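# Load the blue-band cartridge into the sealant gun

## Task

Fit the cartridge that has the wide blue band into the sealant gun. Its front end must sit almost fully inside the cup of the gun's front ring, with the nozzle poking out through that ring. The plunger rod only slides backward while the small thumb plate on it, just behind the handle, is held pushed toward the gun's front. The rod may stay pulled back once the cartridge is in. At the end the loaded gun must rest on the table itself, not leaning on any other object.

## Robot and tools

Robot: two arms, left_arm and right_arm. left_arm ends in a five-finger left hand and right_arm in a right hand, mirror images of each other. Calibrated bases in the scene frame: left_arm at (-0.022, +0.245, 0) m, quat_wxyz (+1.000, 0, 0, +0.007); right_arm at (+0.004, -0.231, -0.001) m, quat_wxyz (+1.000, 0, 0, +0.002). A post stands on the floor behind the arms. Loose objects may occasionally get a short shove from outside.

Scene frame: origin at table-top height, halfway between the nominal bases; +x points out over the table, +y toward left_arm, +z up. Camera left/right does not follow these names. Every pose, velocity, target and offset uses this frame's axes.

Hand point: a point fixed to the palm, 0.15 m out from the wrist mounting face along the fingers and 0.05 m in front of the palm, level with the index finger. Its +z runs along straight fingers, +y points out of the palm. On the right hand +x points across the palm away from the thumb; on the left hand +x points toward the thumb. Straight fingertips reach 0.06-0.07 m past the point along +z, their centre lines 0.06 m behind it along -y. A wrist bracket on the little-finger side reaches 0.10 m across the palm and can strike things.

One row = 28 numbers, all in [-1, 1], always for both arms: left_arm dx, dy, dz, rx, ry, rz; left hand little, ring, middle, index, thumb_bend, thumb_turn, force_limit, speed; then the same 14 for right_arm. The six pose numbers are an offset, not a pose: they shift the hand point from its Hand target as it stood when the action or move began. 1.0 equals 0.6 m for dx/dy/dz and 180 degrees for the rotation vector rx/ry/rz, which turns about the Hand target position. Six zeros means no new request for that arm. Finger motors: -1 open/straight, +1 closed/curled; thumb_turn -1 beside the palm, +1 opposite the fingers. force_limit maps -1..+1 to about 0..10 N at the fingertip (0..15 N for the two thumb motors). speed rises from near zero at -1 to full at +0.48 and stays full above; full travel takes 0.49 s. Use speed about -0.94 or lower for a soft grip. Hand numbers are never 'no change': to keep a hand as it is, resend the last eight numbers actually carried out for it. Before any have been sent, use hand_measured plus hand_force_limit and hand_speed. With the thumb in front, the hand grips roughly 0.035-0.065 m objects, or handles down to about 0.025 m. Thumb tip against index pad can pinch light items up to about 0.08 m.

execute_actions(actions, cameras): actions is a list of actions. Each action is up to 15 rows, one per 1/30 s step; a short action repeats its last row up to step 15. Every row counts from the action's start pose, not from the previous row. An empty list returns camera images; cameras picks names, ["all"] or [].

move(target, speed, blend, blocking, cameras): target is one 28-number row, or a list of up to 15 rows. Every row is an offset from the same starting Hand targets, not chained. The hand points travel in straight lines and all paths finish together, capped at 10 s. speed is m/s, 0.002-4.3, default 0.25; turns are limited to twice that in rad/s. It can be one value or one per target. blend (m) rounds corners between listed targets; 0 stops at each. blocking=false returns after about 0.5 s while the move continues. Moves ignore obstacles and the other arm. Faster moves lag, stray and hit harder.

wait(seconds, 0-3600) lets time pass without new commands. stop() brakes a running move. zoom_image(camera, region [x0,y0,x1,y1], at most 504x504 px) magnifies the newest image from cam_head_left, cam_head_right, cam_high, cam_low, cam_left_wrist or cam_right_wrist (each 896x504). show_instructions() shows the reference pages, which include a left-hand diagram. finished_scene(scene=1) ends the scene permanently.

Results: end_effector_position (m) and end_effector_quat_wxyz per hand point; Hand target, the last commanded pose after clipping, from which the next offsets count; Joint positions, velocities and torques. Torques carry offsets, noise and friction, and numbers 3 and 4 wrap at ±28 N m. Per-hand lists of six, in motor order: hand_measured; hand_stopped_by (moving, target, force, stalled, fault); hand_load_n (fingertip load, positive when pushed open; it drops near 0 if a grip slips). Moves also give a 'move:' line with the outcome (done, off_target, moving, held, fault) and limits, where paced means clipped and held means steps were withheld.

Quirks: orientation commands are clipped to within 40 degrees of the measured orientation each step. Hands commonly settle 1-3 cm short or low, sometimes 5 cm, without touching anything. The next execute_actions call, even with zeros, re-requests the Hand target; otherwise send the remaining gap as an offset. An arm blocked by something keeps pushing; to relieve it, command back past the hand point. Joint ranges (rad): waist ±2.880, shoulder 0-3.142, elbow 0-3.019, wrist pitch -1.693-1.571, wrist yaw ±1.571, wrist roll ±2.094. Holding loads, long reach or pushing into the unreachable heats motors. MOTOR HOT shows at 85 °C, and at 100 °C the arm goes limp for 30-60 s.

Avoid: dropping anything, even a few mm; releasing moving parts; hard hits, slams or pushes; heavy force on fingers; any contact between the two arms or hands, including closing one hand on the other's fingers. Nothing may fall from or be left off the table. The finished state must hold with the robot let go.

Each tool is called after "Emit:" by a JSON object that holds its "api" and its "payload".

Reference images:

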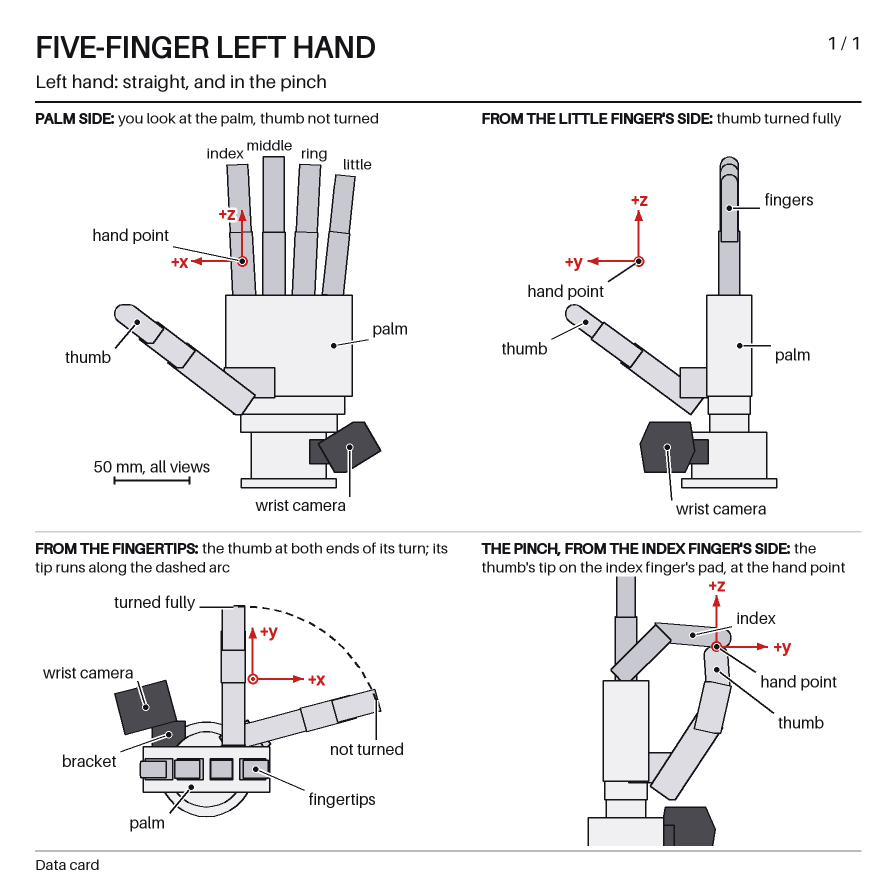

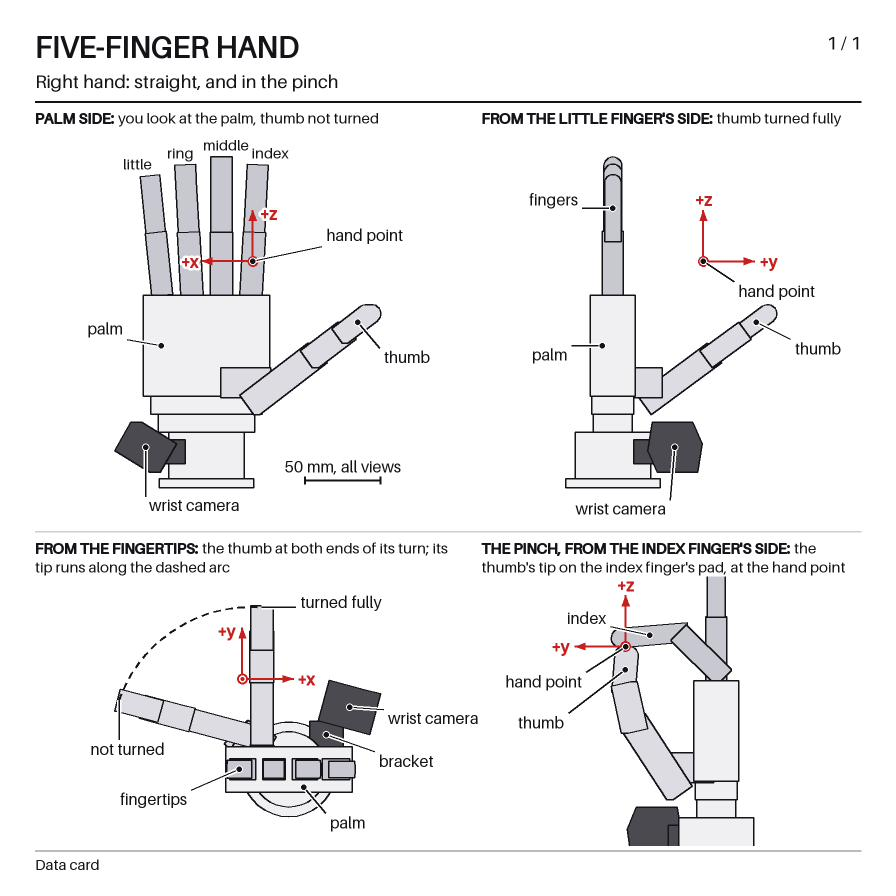

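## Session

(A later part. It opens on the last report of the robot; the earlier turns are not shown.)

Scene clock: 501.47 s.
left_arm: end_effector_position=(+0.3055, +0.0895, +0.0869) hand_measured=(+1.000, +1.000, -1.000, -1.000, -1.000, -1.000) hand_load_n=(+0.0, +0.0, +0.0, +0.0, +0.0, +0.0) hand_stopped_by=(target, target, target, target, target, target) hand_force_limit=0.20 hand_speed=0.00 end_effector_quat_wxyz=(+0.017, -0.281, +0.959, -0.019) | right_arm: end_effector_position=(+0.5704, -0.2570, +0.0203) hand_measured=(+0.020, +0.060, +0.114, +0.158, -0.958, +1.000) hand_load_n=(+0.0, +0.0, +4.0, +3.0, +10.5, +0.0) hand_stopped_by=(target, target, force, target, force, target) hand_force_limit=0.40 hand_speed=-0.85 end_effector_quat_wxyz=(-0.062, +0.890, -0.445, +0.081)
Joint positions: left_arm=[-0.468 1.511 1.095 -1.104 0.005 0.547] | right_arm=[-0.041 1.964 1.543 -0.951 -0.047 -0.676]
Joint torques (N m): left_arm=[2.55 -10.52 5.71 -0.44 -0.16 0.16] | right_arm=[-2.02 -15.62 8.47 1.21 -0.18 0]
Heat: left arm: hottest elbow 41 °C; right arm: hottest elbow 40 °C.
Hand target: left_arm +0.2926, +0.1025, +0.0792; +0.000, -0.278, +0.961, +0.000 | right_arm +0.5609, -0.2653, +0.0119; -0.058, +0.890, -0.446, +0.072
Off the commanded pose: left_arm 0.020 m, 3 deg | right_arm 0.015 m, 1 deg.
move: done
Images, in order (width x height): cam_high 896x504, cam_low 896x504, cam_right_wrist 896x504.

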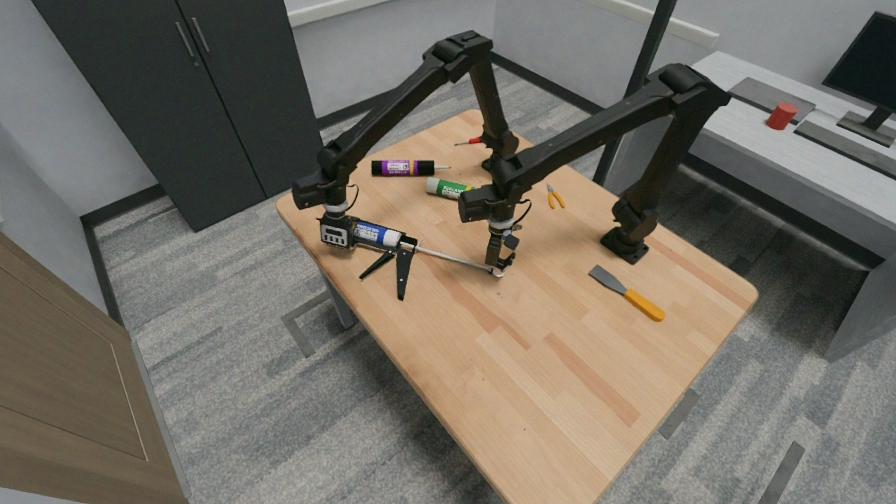

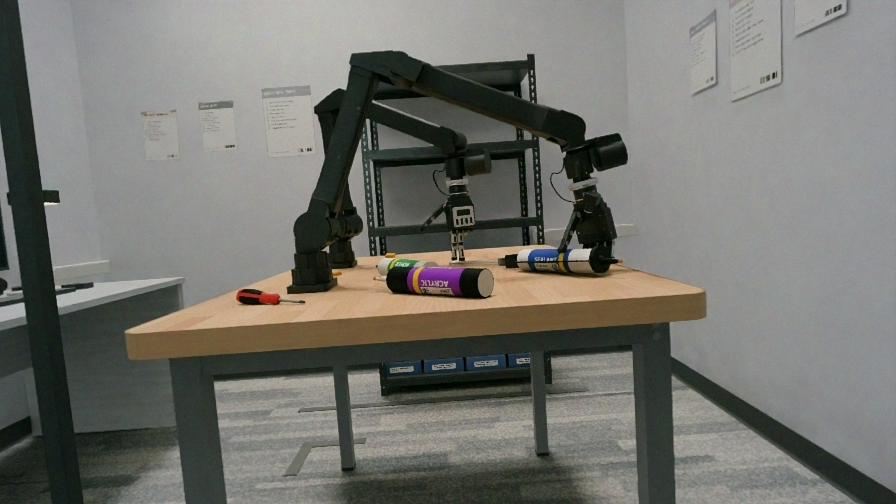

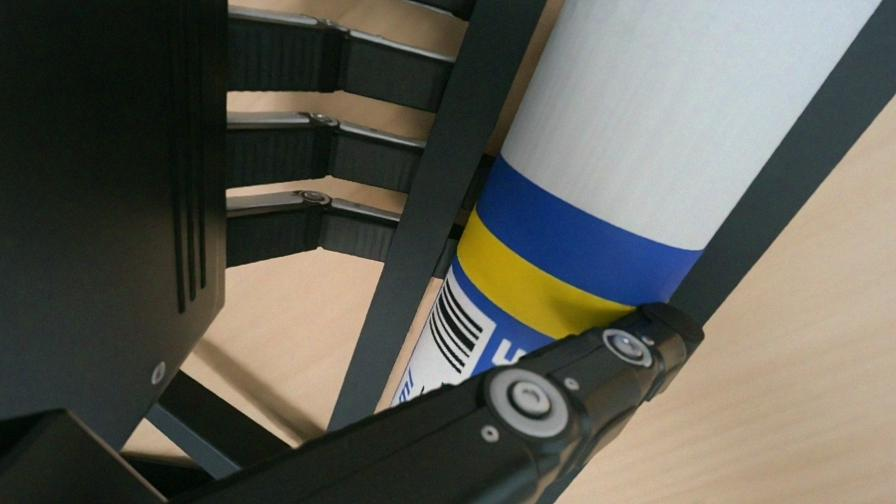

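Emit:
{"api": "move", "payload": {"target": [0,0,0,0,0,0,1,1,-1,-1,-1,-1,0.2,0,0.02,0,0.0333,0,0,0,0.02,0.06,0.12,0.16,-0.55,1,0.4,-0.85], "speed": 0.04}}

Emit:
{"api": "move", "payload": {"target": [0,0,0,0,0,0,1,1,-1,-1,-1,-1,0.2,0,0.015,0,0.0167,0,0,0,0.02,0.06,0.12,0.16,-0.55,1,0.4,-0.85], "speed": 0.04, "cameras": ["cam_low","cam_high","cam_right_wrist"]}}

Emit:
{"api": "zoom_image", "payload": {"camera": "cam_low", "region": [580, 235, 640, 285]}}

Emit:
{"api": "zoom_image", "payload": {"camera": "cam_low", "region": [510, 205, 650, 290]}}

Scene clock: 502.80 s.
left_arm: end_effector_position=(+0.3052, +0.0915, +0.0863) hand_measured=(+1.000, +1.000, -1.000, -1.000, -1.000, -1.000) hand_load_n=(+0.0, +0.0, +0.0, +0.0, +0.0, +0.0) hand_stopped_by=(target, target, target, target, target, target) hand_force_limit=0.20 hand_speed=0.00 end_effector_quat_wxyz=(+0.017, -0.281, +0.959, -0.017) | right_arm: end_effector_position=(+0.5610, -0.2579, +0.0212) hand_measured=(+0.020, +0.060, +0.114, +0.158, -0.958, +1.000) hand_load_n=(+0.0, +0.0, +3.5, +5.0, +10.0, +2.0) hand_stopped_by=(target, target, force, target, force, target) hand_force_limit=0.40 hand_speed=-0.85 end_effector_quat_wxyz=(-0.055, +0.891, -0.447, +0.065)
Joint positions: left_arm=[-0.466 1.511 1.092 -1.104 0.002 0.549] | right_arm=[-0.043 1.964 1.544 -0.986 -0.047 -0.676]
Joint torques (N m): left_arm=[2.26 -10.11 5.75 -0.44 -0.03 0.17] | right_arm=[-1.79 -15.09 14.46 0.06 -0.15 0.01]
Heat: left arm: hottest elbow 41 °C; right arm: hottest elbow 40 °C.
Hand target: left_arm +0.2926, +0.1024, +0.0793; +0.000, -0.278, +0.961, +0.000 | right_arm +0.5729, -0.2652, +0.0319; -0.058, +0.890, -0.446, +0.072
Off the commanded pose: left_arm 0.018 m, 3 deg | right_arm 0.018 m, 1 deg.
move: off_target (right_arm)

Scene clock: 503.63 s.
left_arm: end_effector_position=(+0.3046, +0.0918, +0.0864) hand_measured=(+1.000, +1.000, -1.000, -1.000, -1.000, -1.000) hand_load_n=(+0.0, +0.0, +0.0, +0.0, +0.0, +0.0) hand_stopped_by=(target, target, target, target, target, target) hand_force_limit=0.20 hand_speed=0.00 end_effector_quat_wxyz=(+0.016, -0.281, +0.959, -0.016) | right_arm: end_effector_position=(+0.5594, -0.2579, +0.0225) hand_measured=(+0.020, +0.060, +0.114, +0.158, -0.958, +1.000) hand_load_n=(+0.0, +0.0, +3.5, +7.0, +9.0, +3.0) hand_stopped_by=(target, target, force, target, force, target) hand_force_limit=0.40 hand_speed=-0.85 end_effector_quat_wxyz=(-0.050, +0.891, -0.448, +0.053)
Joint positions: left_arm=[-0.466 1.511 1.092 -1.106 0.002 0.549] | right_arm=[-0.043 1.978 1.568 -1.024 -0.047 -0.676]
Joint torques (N m): left_arm=[1.61 -10.05 5.56 -0.53 -0.05 0.18] | right_arm=[-1.67 -15.44 16.4 0.17 -0.13 0.02]
Heat: left arm: hottest elbow 41 °C; right arm: hottest elbow 40 °C.
Hand target: left_arm +0.2926, +0.1024, +0.0793; +0.000, -0.278, +0.961, +0.000 | right_arm +0.5819, -0.2651, +0.0419; -0.058, +0.890, -0.446, +0.072
Off the commanded pose: left_arm 0.017 m, 3 deg | right_arm 0.031 m, 2 deg.
move: off_target (right_arm)
Images, in order (width x height): cam_high 896x504, cam_low 896x504, cam_right_wrist 896x504.

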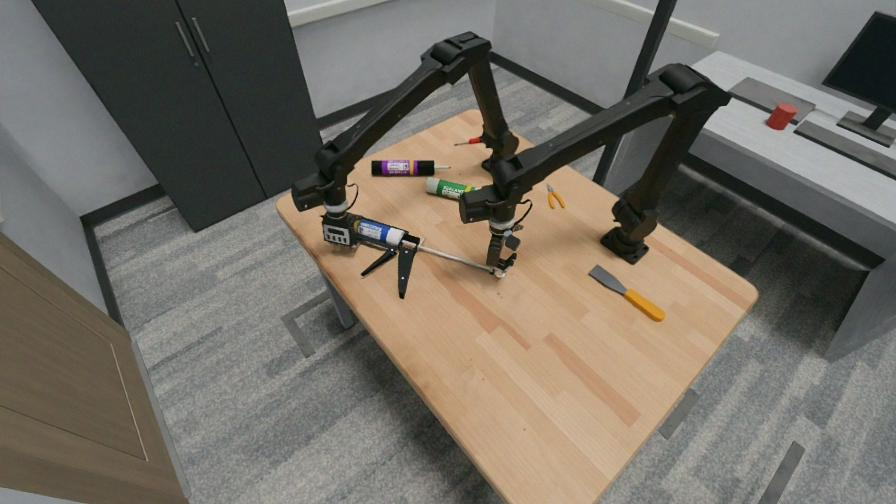

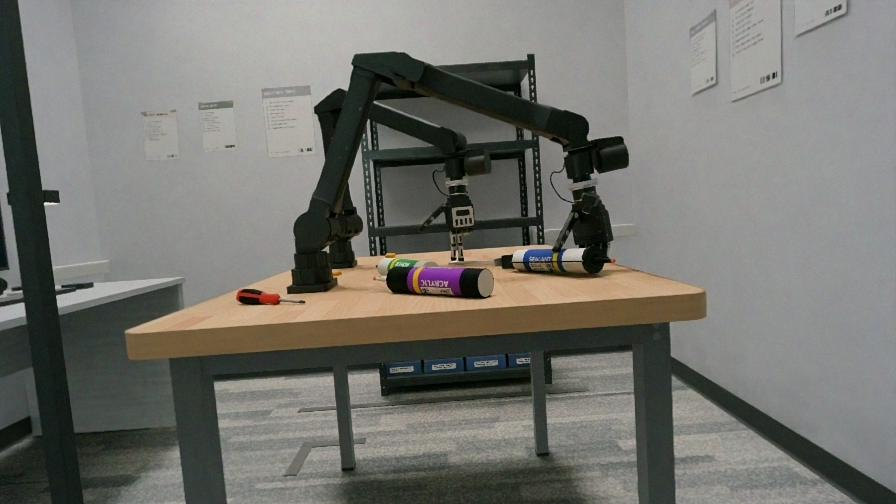

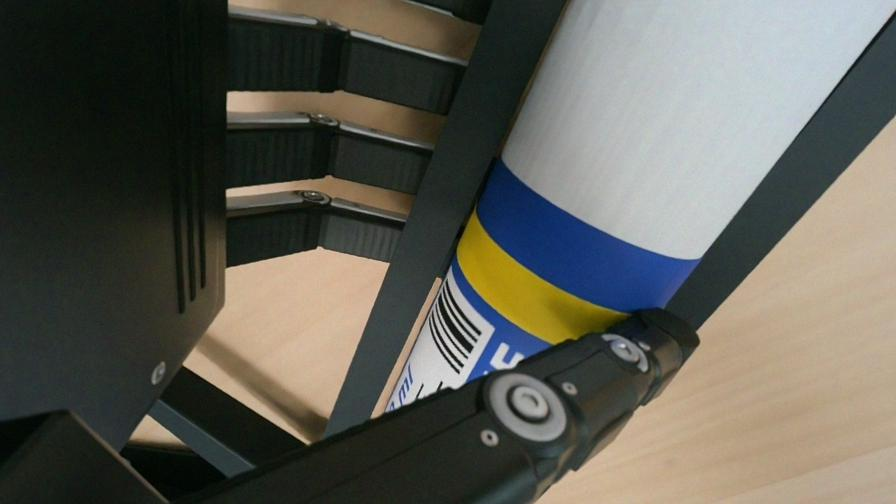

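Scaled by 8.400 from the camera's image (finer frame: 1280x720).

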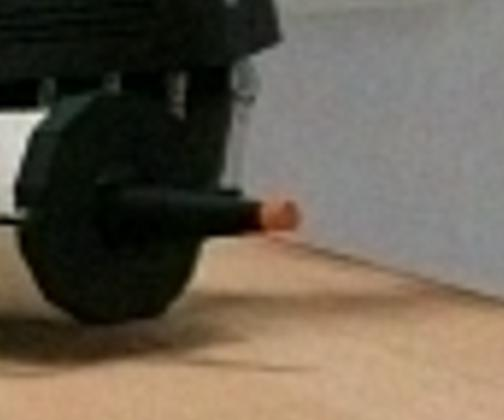

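Scaled by 3.600 from the camera's image (finer frame: 1280x720).

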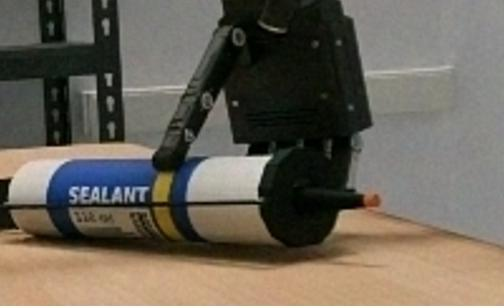

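Emit:
{"api": "move", "payload": {"target": [0,0,0,0,0,0,1,1,-1,-1,-1,-1,0.2,0,0.0167,0,0.0167,0,0,0,0.02,0.06,0.12,0.16,-0.55,1,0.4,-0.85], "speed": 0.04, "cameras": ["cam_low","cam_high","cam_right_wrist"]}}

Emit:
{"api": "zoom_image", "payload": {"camera": "cam_low", "region": [570, 235, 630, 285]}}

Emit:
{"api": "zoom_image", "payload": {"camera": "cam_low", "region": [510, 205, 650, 290]}}

Scene clock: 504.70 s.
left_arm: end_effector_position=(+0.3046, +0.0918, +0.0865) hand_measured=(+1.000, +1.000, -1.000, -1.000, -1.000, -1.000) hand_load_n=(+0.0, +0.0, +0.0, +0.5, +0.0, +0.0) hand_stopped_by=(target, target, target, target, target, target) hand_force_limit=0.20 hand_speed=0.00 end_effector_quat_wxyz=(+0.017, -0.281, +0.959, -0.016) | right_arm: end_effector_position=(+0.5621, -0.2579, +0.0269) hand_measured=(+0.020, +0.060, +0.114, +0.158, -0.956, +1.000) hand_load_n=(+0.0, +0.0, +0.5, +3.0, +0.0, +0.0) hand_stopped_by=(target, target, force, target, force, target) hand_force_limit=0.40 hand_speed=-0.85 end_effector_quat_wxyz=(-0.045, +0.892, -0.448, +0.042)
Joint positions: left_arm=[-0.466 1.51 1.092 -1.106 0.002 0.549] | right_arm=[-0.043 1.997 1.609 -1.07 -0.047 -0.676]
Joint torques (N m): left_arm=[2.2 -9.88 5.85 -0.44 -0.01 0.23] | right_arm=[-1.67 -16.15 17.35 0.5 -0.11 0.03]
Heat: left arm: hottest elbow 41 °C; right arm: hottest elbow 40 °C.
Hand target: left_arm +0.2926, +0.1024, +0.0792; +0.000, -0.278, +0.961, +0.000 | right_arm +0.5919, -0.2651, +0.0519; -0.058, +0.890, -0.446, +0.072
Off the commanded pose: left_arm 0.018 m, 3 deg | right_arm 0.040 m, 4 deg.
move: off_target (right_arm)
Images, in order (width x height): cam_high 896x504, cam_low 896x504, cam_right_wrist 896x504.

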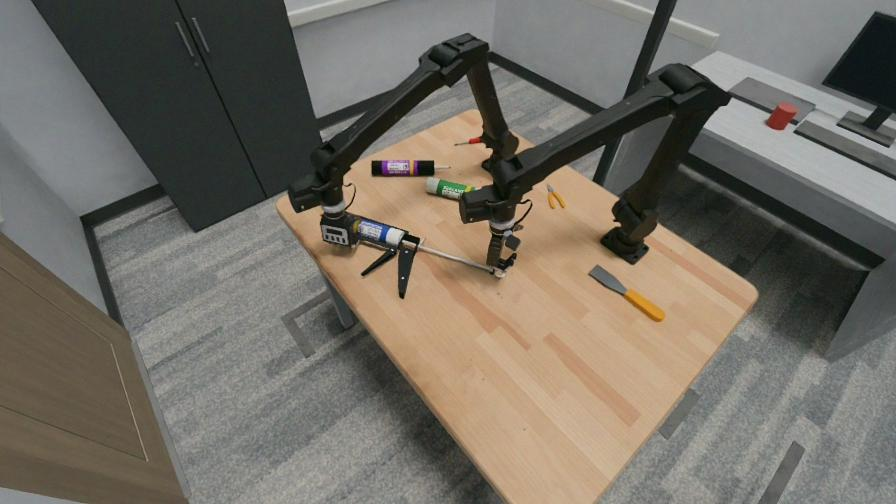

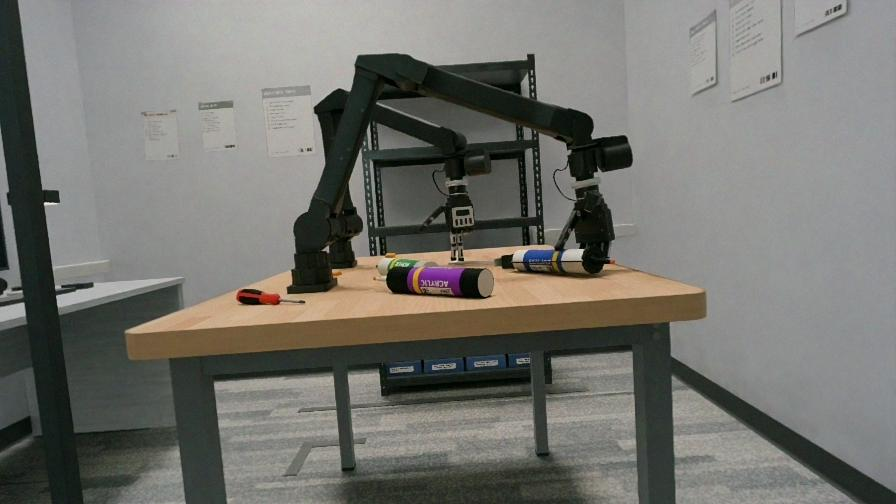

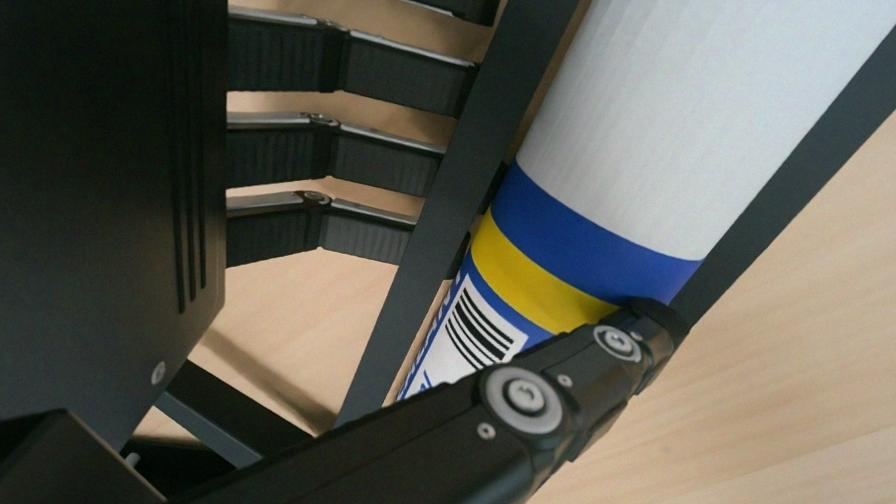

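Scaled by 8.400 from the camera's image (finer frame: 1280x720).

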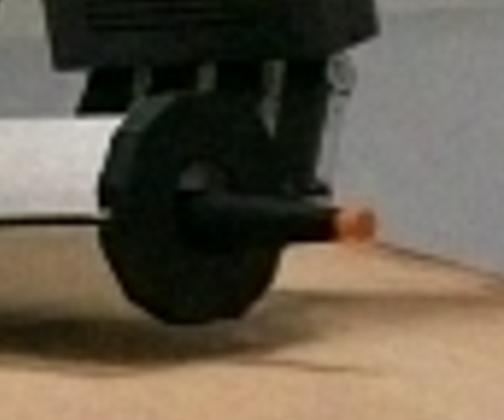

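Scaled by 3.600 from the camera's image (finer frame: 1280x720).

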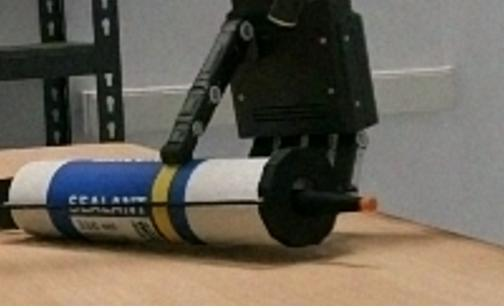

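Emit:
{"api": "move", "payload": {"target": [[0,0,0,0,0,0,1,1,-1,-1,-1,-1,0.2,0,0,0,0,0,0,0,0.02,0.06,0.12,0.16,-1,1,0.4,-0.7],[0,0,0,0,0,0,1,1,-1,-1,-1,-1,0.2,0,-0.045,0,-0.068,0,0,0,0.02,0.06,0.12,0.16,-1,1,0.4,-0.7]], "speed": 0.06, "cameras": ["cam_low","cam_right_wrist"]}}

Emit:
{"api": "zoom_image", "payload": {"camera": "cam_low", "region": [570, 235, 630, 285]}}

Scene clock: 508.97 s.
left_arm: end_effector_position=(+0.3046, +0.0916, +0.0872) hand_measured=(+1.000, +1.000, -1.000, -1.000, -1.000, -1.000) hand_load_n=(+0.0, +0.0, +0.0, +0.0, +0.0, +0.0) hand_stopped_by=(target, target, target, target, target, target) hand_force_limit=0.20 hand_speed=0.00 end_effector_quat_wxyz=(+0.017, -0.281, +0.959, -0.017) | right_arm: end_effector_position=(+0.5689, -0.2599, +0.0234) hand_measured=(+0.020, +0.060, +0.114, +0.158, -1.000, +1.000) hand_load_n=(+0.0, +0.0, +0.0, +0.0, +0.5, +0.0) hand_stopped_by=(target, target, force, target, target, target) hand_force_limit=0.40 hand_speed=-0.70 end_effector_quat_wxyz=(-0.059, +0.889, -0.447, +0.075)
Joint positions: left_arm=[-0.466 1.508 1.092 -1.106 0.002 0.549] | right_arm=[-0.046 1.966 1.555 -0.974 -0.046 -0.677]
Joint torques (N m): left_arm=[1.85 -10.11 5.68 -0.42 -0.01 0.15] | right_arm=[-1.55 -15.09 8.72 2 -0.2 0.01]
Heat: left arm: hottest elbow 40 °C; right arm: hottest elbow 40 °C.
Hand target: left_arm +0.2926, +0.1024, +0.0793; +0.000, -0.278, +0.961, +0.000 | right_arm +0.5650, -0.2652, +0.0111; -0.058, +0.890, -0.446, +0.072
Off the commanded pose: left_arm 0.018 m, 3 deg | right_arm 0.014 m, 0 deg.
move: off_target (right_arm)

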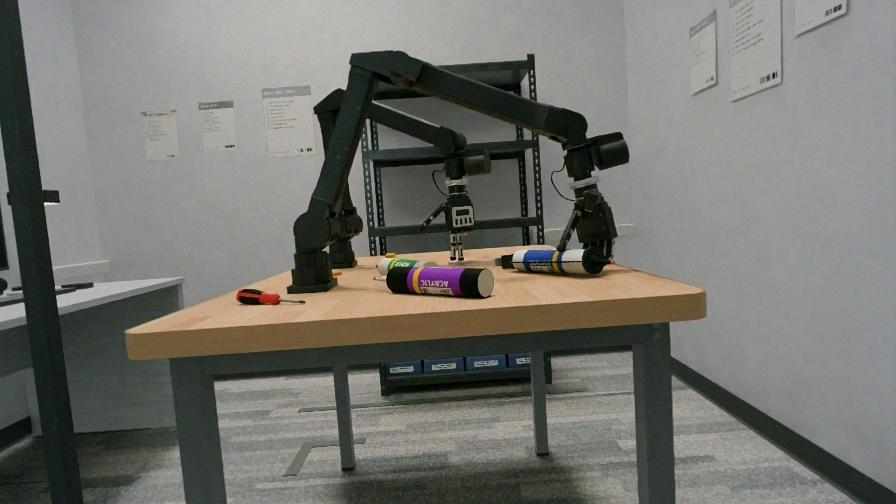

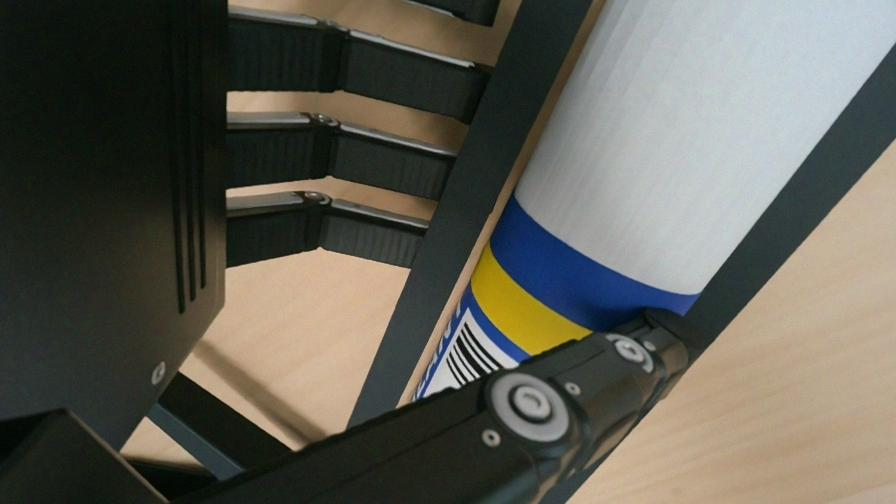

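Scaled by 8.400 from the camera's image (finer frame: 1280x720).

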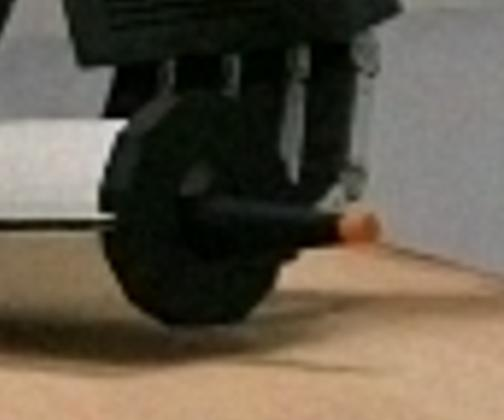

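Emit:
{"api": "move", "payload": {"target": [0,0,0,0,0,0,1,1,-1,-1,-1,-1,0.2,0,-0.0207,-0.019,-0.004,0,0,0,0.02,0.06,0.12,0.16,-1,1,0.4,-0.7], "speed": 0.04, "cameras": ["cam_low","cam_right_wrist"]}}

Emit:
{"api": "zoom_image", "payload": {"camera": "cam_low", "region": [570, 235, 630, 285]}}

Scene clock: 510.03 s.
left_arm: end_effector_position=(+0.3047, +0.0917, +0.0874) hand_measured=(+1.000, +1.000, -1.000, -1.000, -1.000, -1.000) hand_load_n=(+0.0, +0.0, +0.0, +0.0, +0.0, +0.0) hand_stopped_by=(target, target, target, target, target, target) hand_force_limit=0.20 hand_speed=0.00 end_effector_quat_wxyz=(+0.017, -0.281, +0.959, -0.017) | right_arm: end_effector_position=(+0.5618, -0.2660, +0.0197) hand_measured=(+0.020, +0.060, +0.114, +0.158, -1.000, +1.000) hand_load_n=(+0.0, +0.0, +0.5, +1.5, +0.5, +0.0) hand_stopped_by=(target, target, force, target, target, target) hand_force_limit=0.40 hand_speed=-0.70 end_effector_quat_wxyz=(-0.063, +0.889, -0.447, +0.080)
Joint positions: left_arm=[-0.466 1.508 1.092 -1.106 0.002 0.549] | right_arm=[-0.058 1.946 1.512 -0.94 -0.051 -0.688]
Joint torques (N m): left_arm=[1.61 -9.82 5.53 -0.36 -0.04 0.19] | right_arm=[-2.32 -15.03 8.29 1.44 -0.15 -0.07]
Heat: left arm: hottest elbow 40 °C; right arm: hottest elbow 40 °C.
Hand target: left_arm +0.2926, +0.1024, +0.0792; +0.000, -0.278, +0.961, +0.000 | right_arm +0.5525, -0.2766, +0.0087; -0.058, +0.890, -0.446, +0.072
Off the commanded pose: left_arm 0.018 m, 3 deg | right_arm 0.018 m, 1 deg.
move: off_target (right_arm)

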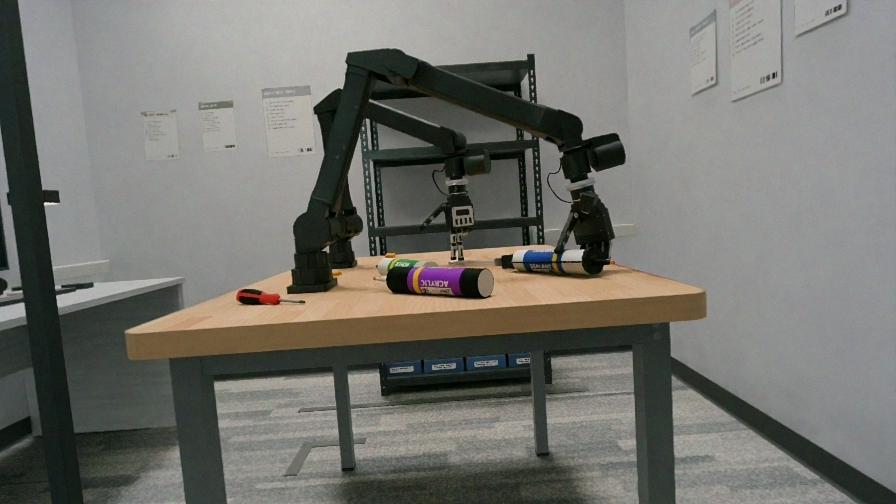

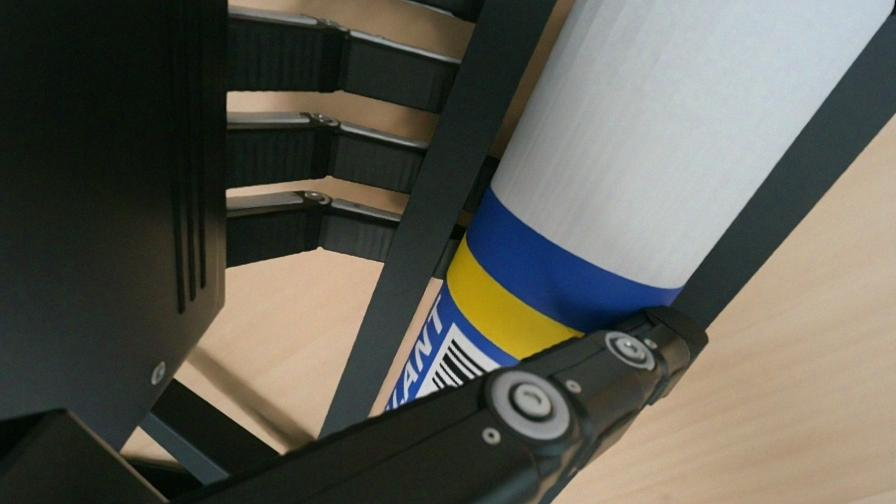

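Scaled by 8.400 from the camera's image (finer frame: 1280x720).

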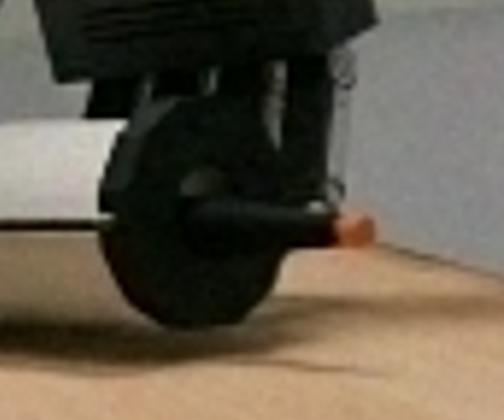

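Emit:
{"api": "move", "payload": {"target": [0,0,0,0,0,0,1,1,-1,-1,-1,-1,0.2,0,-0.01,-0.0067,0,0,0,0,0.12,0.16,0.22,0.26,-1,1,0.8,-0.7], "speed": 0.04, "cameras": ["cam_low","cam_right_wrist"]}}

Emit:
{"api": "zoom_image", "payload": {"camera": "cam_low", "region": [570, 235, 630, 285]}}

Scene clock: 510.80 s.
left_arm: end_effector_position=(+0.3046, +0.0921, +0.0875) hand_measured=(+1.000, +1.000, -1.000, -1.000, -1.000, -1.000) hand_load_n=(+0.0, +0.0, +0.0, +0.0, +0.0, +0.0) hand_stopped_by=(target, target, target, target, target, target) hand_force_limit=0.20 hand_speed=0.00 end_effector_quat_wxyz=(+0.018, -0.281, +0.959, -0.017) | right_arm: end_effector_position=(+0.5587, -0.2680, +0.0189) hand_measured=(+0.120, +0.160, +0.162, +0.208, -1.000, +1.000) hand_load_n=(+0.0, +0.0, +10.0, +10.5, +4.0, +0.5) hand_stopped_by=(target, target, force, force, target, target) hand_force_limit=0.80 hand_speed=-0.70 end_effector_quat_wxyz=(-0.066, +0.888, -0.448, +0.082)
Joint positions: left_arm=[-0.465 1.507 1.091 -1.106 0.001 0.549] | right_arm=[-0.063 1.935 1.494 -0.926 -0.055 -0.689]
Joint torques (N m): left_arm=[1.61 -9.11 5.67 -0.53 -0.01 0.17] | right_arm=[-2.55 -15.09 8.1 1.14 -0.03 -0.13]
Heat: left arm: hottest elbow 40 °C; right arm: hottest elbow 39 °C.
Hand target: left_arm +0.2926, +0.1024, +0.0793; +0.000, -0.278, +0.961, +0.000 | right_arm +0.5466, -0.2807, +0.0088; -0.058, +0.890, -0.446, +0.072
Off the commanded pose: left_arm 0.018 m, 3 deg | right_arm 0.020 m, 2 deg.
move: off_target (right_arm)

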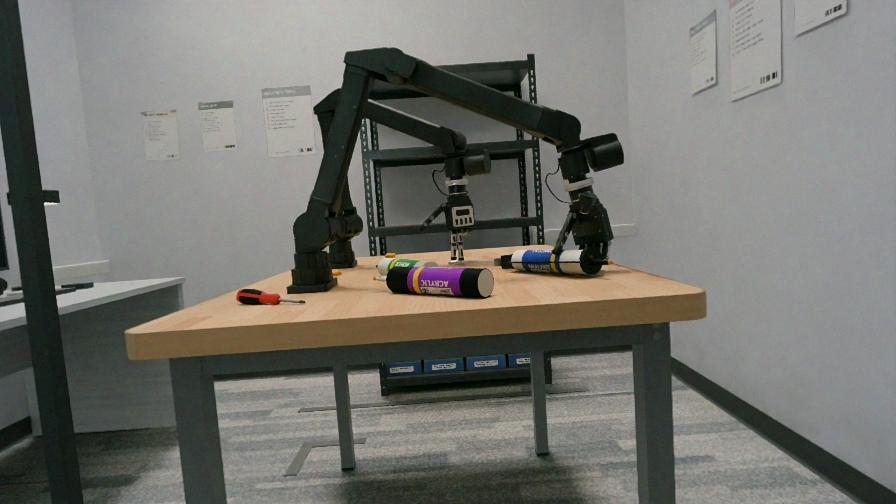

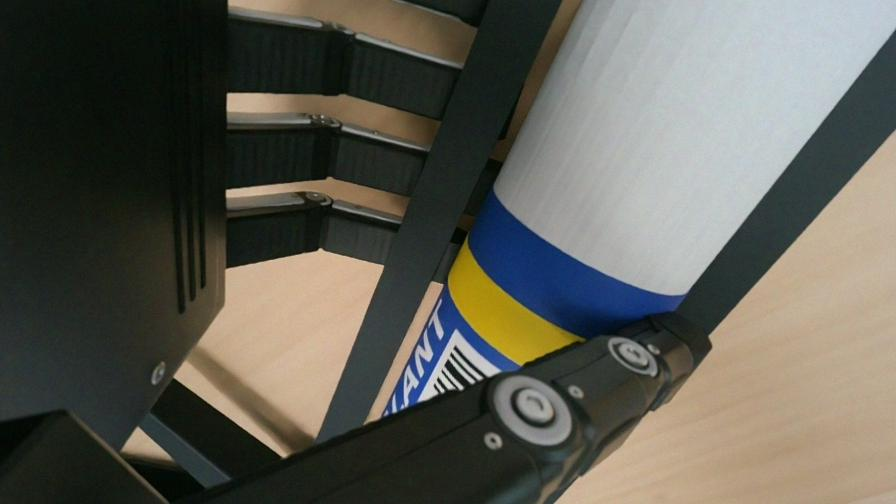

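Scaled by 8.400 from the camera's image (finer frame: 1280x720).

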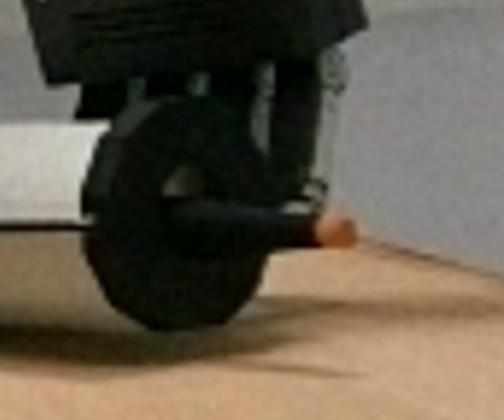

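Emit:
{"api": "move", "payload": {"target": [[0,0,0,0,0,0,1,1,-1,-1,-1,-1,0.2,0,0.02,0.015,0.005,0,0,0,0.0,0.0,0.04,0.08,-1,1,0.4,-0.7],[0,0,0,0,0,0,1,1,-1,-1,-1,-1,0.2,0,0.084,0.063,0.01,0,0,0,0.0,0.0,0.04,0.08,-1,1,0.4,-0.7]], "speed": 0.06, "cameras": ["cam_low","cam_high","cam_right_wrist"]}}

Scene clock: 514.43 s.
left_arm: end_effector_position=(+0.3019, +0.0920, +0.0867) hand_measured=(+1.000, +1.000, -1.000, -1.000, -1.000, -1.000) hand_load_n=(+0.0, +0.0, +0.0, +0.0, +0.0, +0.0) hand_stopped_by=(target, target, target, target, target, target) hand_force_limit=0.20 hand_speed=0.00 end_effector_quat_wxyz=(+0.013, -0.281, +0.959, -0.017) | right_arm: end_effector_position=(+0.5796, -0.2525, +0.0223) hand_measured=(+0.000, +0.000, +0.040, +0.080, -1.000, +1.000) hand_load_n=(+0.0, +0.0, +0.0, +0.0, +0.5, +0.0) hand_stopped_by=(target, target, target, target, target, target) hand_force_limit=0.40 hand_speed=-0.70 end_effector_quat_wxyz=(-0.053, +0.891, -0.446, +0.070)
Joint positions: left_arm=[-0.465 1.506 1.087 -1.109 0.007 0.549] | right_arm=[-0.03 2.003 1.61 -1.006 -0.037 -0.666]
Joint torques (N m): left_arm=[1.38 -9.58 5.98 -0.43 -0.26 0.14] | right_arm=[0.38 -13.39 14.99 1.1 -0.28 0.27]
Heat: left arm: hottest elbow 40 °C; right arm: hottest elbow 39 °C.
Hand target: left_arm +0.2925, +0.1024, +0.0792; +0.000, -0.278, +0.961, +0.000 | right_arm +0.5969, -0.2429, +0.0147; -0.058, +0.890, -0.446, +0.072
Off the commanded pose: left_arm 0.016 m, 3 deg | right_arm 0.021 m, 1 deg.
move: off_target (right_arm)
Images, in order (width x height): cam_high 896x504, cam_low 896x504, cam_right_wrist 896x504.

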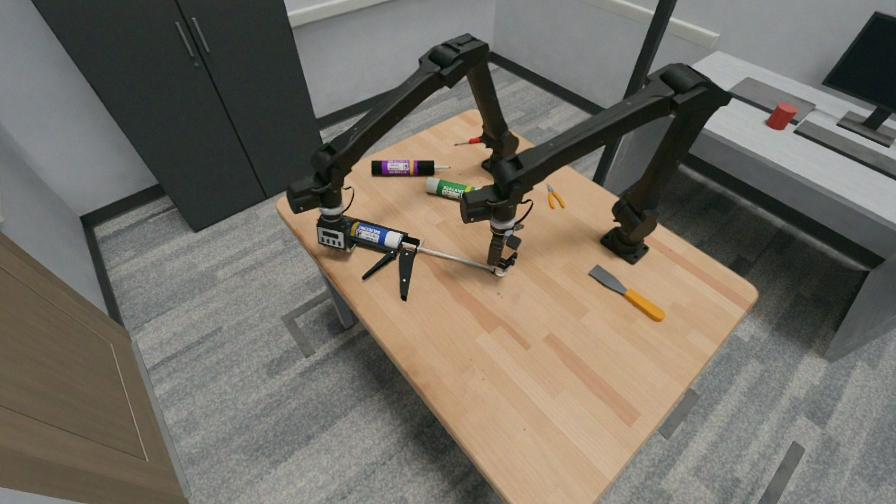

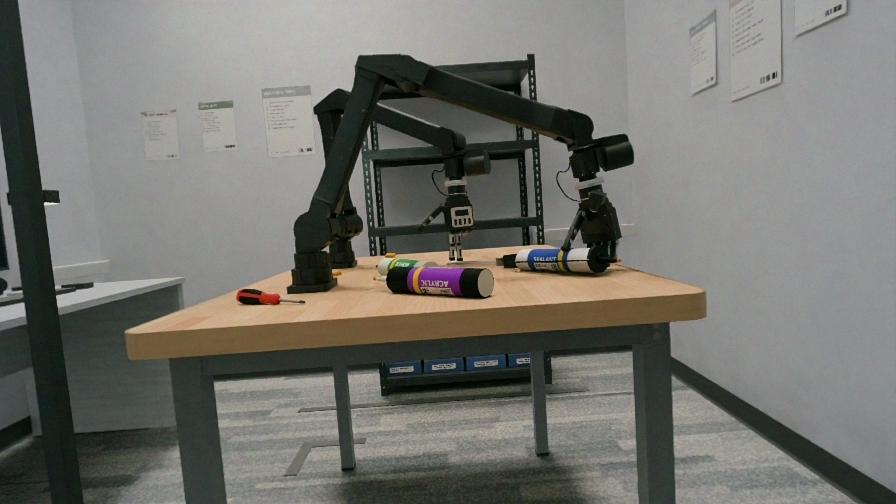

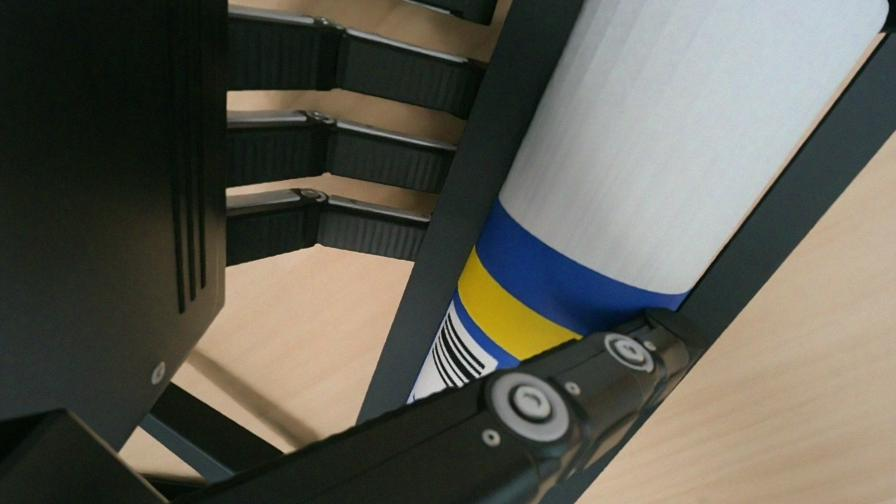

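Emit:
{"api": "move", "payload": {"target": [[0,0,0,0,0,0,1,1,-1,-1,-1,-1,0.2,0,0.0,0.0,0.0,0,0,0,-0.15,-0.15,-0.12,-0.08,-1,1,0.4,-0.7],[0,0,0,0,0,0,1,1,-1,-1,-1,-1,0.2,0,0.008,0,0.025,0,0,0,-0.15,-0.15,-0.12,-0.08,-1,1,0.4,-0.7]], "speed": 0.06, "cameras": ["cam_low","cam_right_wrist"]}}

Emit:
{"api": "zoom_image", "payload": {"camera": "cam_low", "region": [510, 205, 650, 290]}}

Scene clock: 516.07 s.
left_arm: end_effector_position=(+0.3020, +0.0922, +0.0867) hand_measured=(+1.000, +1.000, -1.000, -1.000, -1.000, -1.000) hand_load_n=(+0.0, +0.5, +0.0, +0.0, +0.0, +0.0) hand_stopped_by=(target, target, target, target, target, target) hand_force_limit=0.20 hand_speed=0.00 end_effector_quat_wxyz=(+0.014, -0.281, +0.959, -0.017) | right_arm: end_effector_position=(+0.5848, -0.2500, +0.0270) hand_measured=(-0.150, -0.150, -0.120, -0.080, -1.000, +1.000) hand_load_n=(+0.0, +0.5, +0.0, +0.0, +0.0, +0.0) hand_stopped_by=(target, target, target, target, target, target) hand_force_limit=0.40 hand_speed=-0.70 end_effector_quat_wxyz=(-0.052, +0.891, -0.445, +0.066)
Joint positions: left_arm=[-0.465 1.506 1.087 -1.109 0.007 0.549] | right_arm=[-0.026 2.016 1.645 -1.035 -0.038 -0.663]
Joint torques (N m): left_arm=[1.96 -9.11 6 -0.35 -0.19 0.15] | right_arm=[0.03 -14.56 15.45 0.66 -0.25 0.23]
Heat: left arm: hottest elbow 39 °C; right arm: hottest elbow 39 °C.
Hand target: left_arm +0.2925, +0.1024, +0.0792; +0.000, -0.278, +0.961, +0.000 | right_arm +0.6017, -0.2429, +0.0298; -0.058, +0.890, -0.446, +0.072
Off the commanded pose: left_arm 0.016 m, 3 deg | right_arm 0.019 m, 1 deg.
move: off_target (right_arm)

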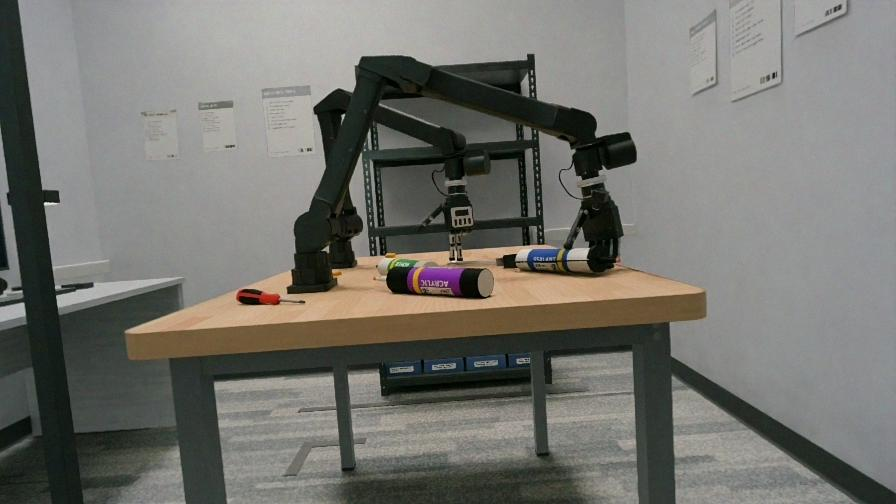

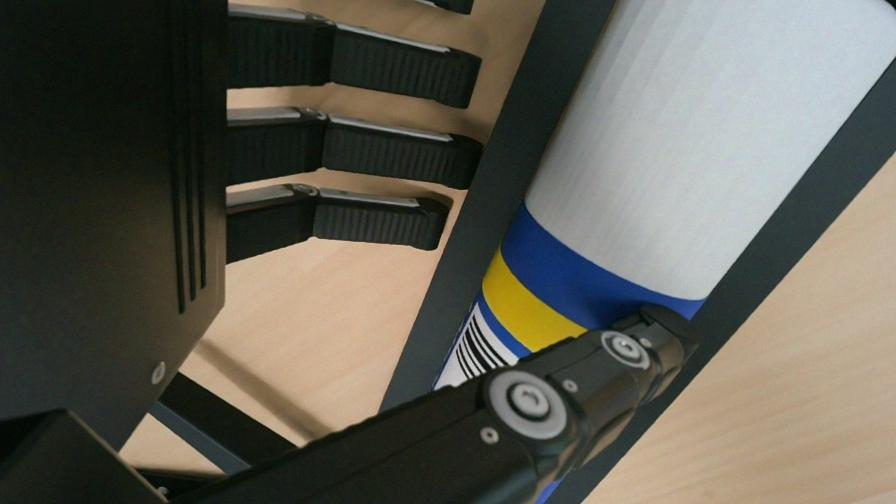

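Scaled by 3.600 from the camera's image (finer frame: 1280x720).

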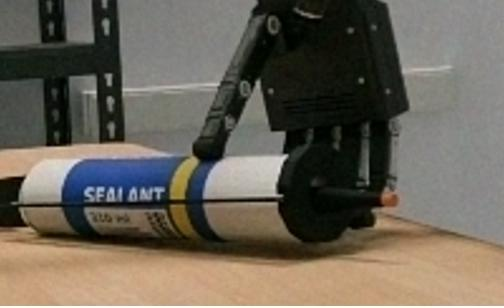

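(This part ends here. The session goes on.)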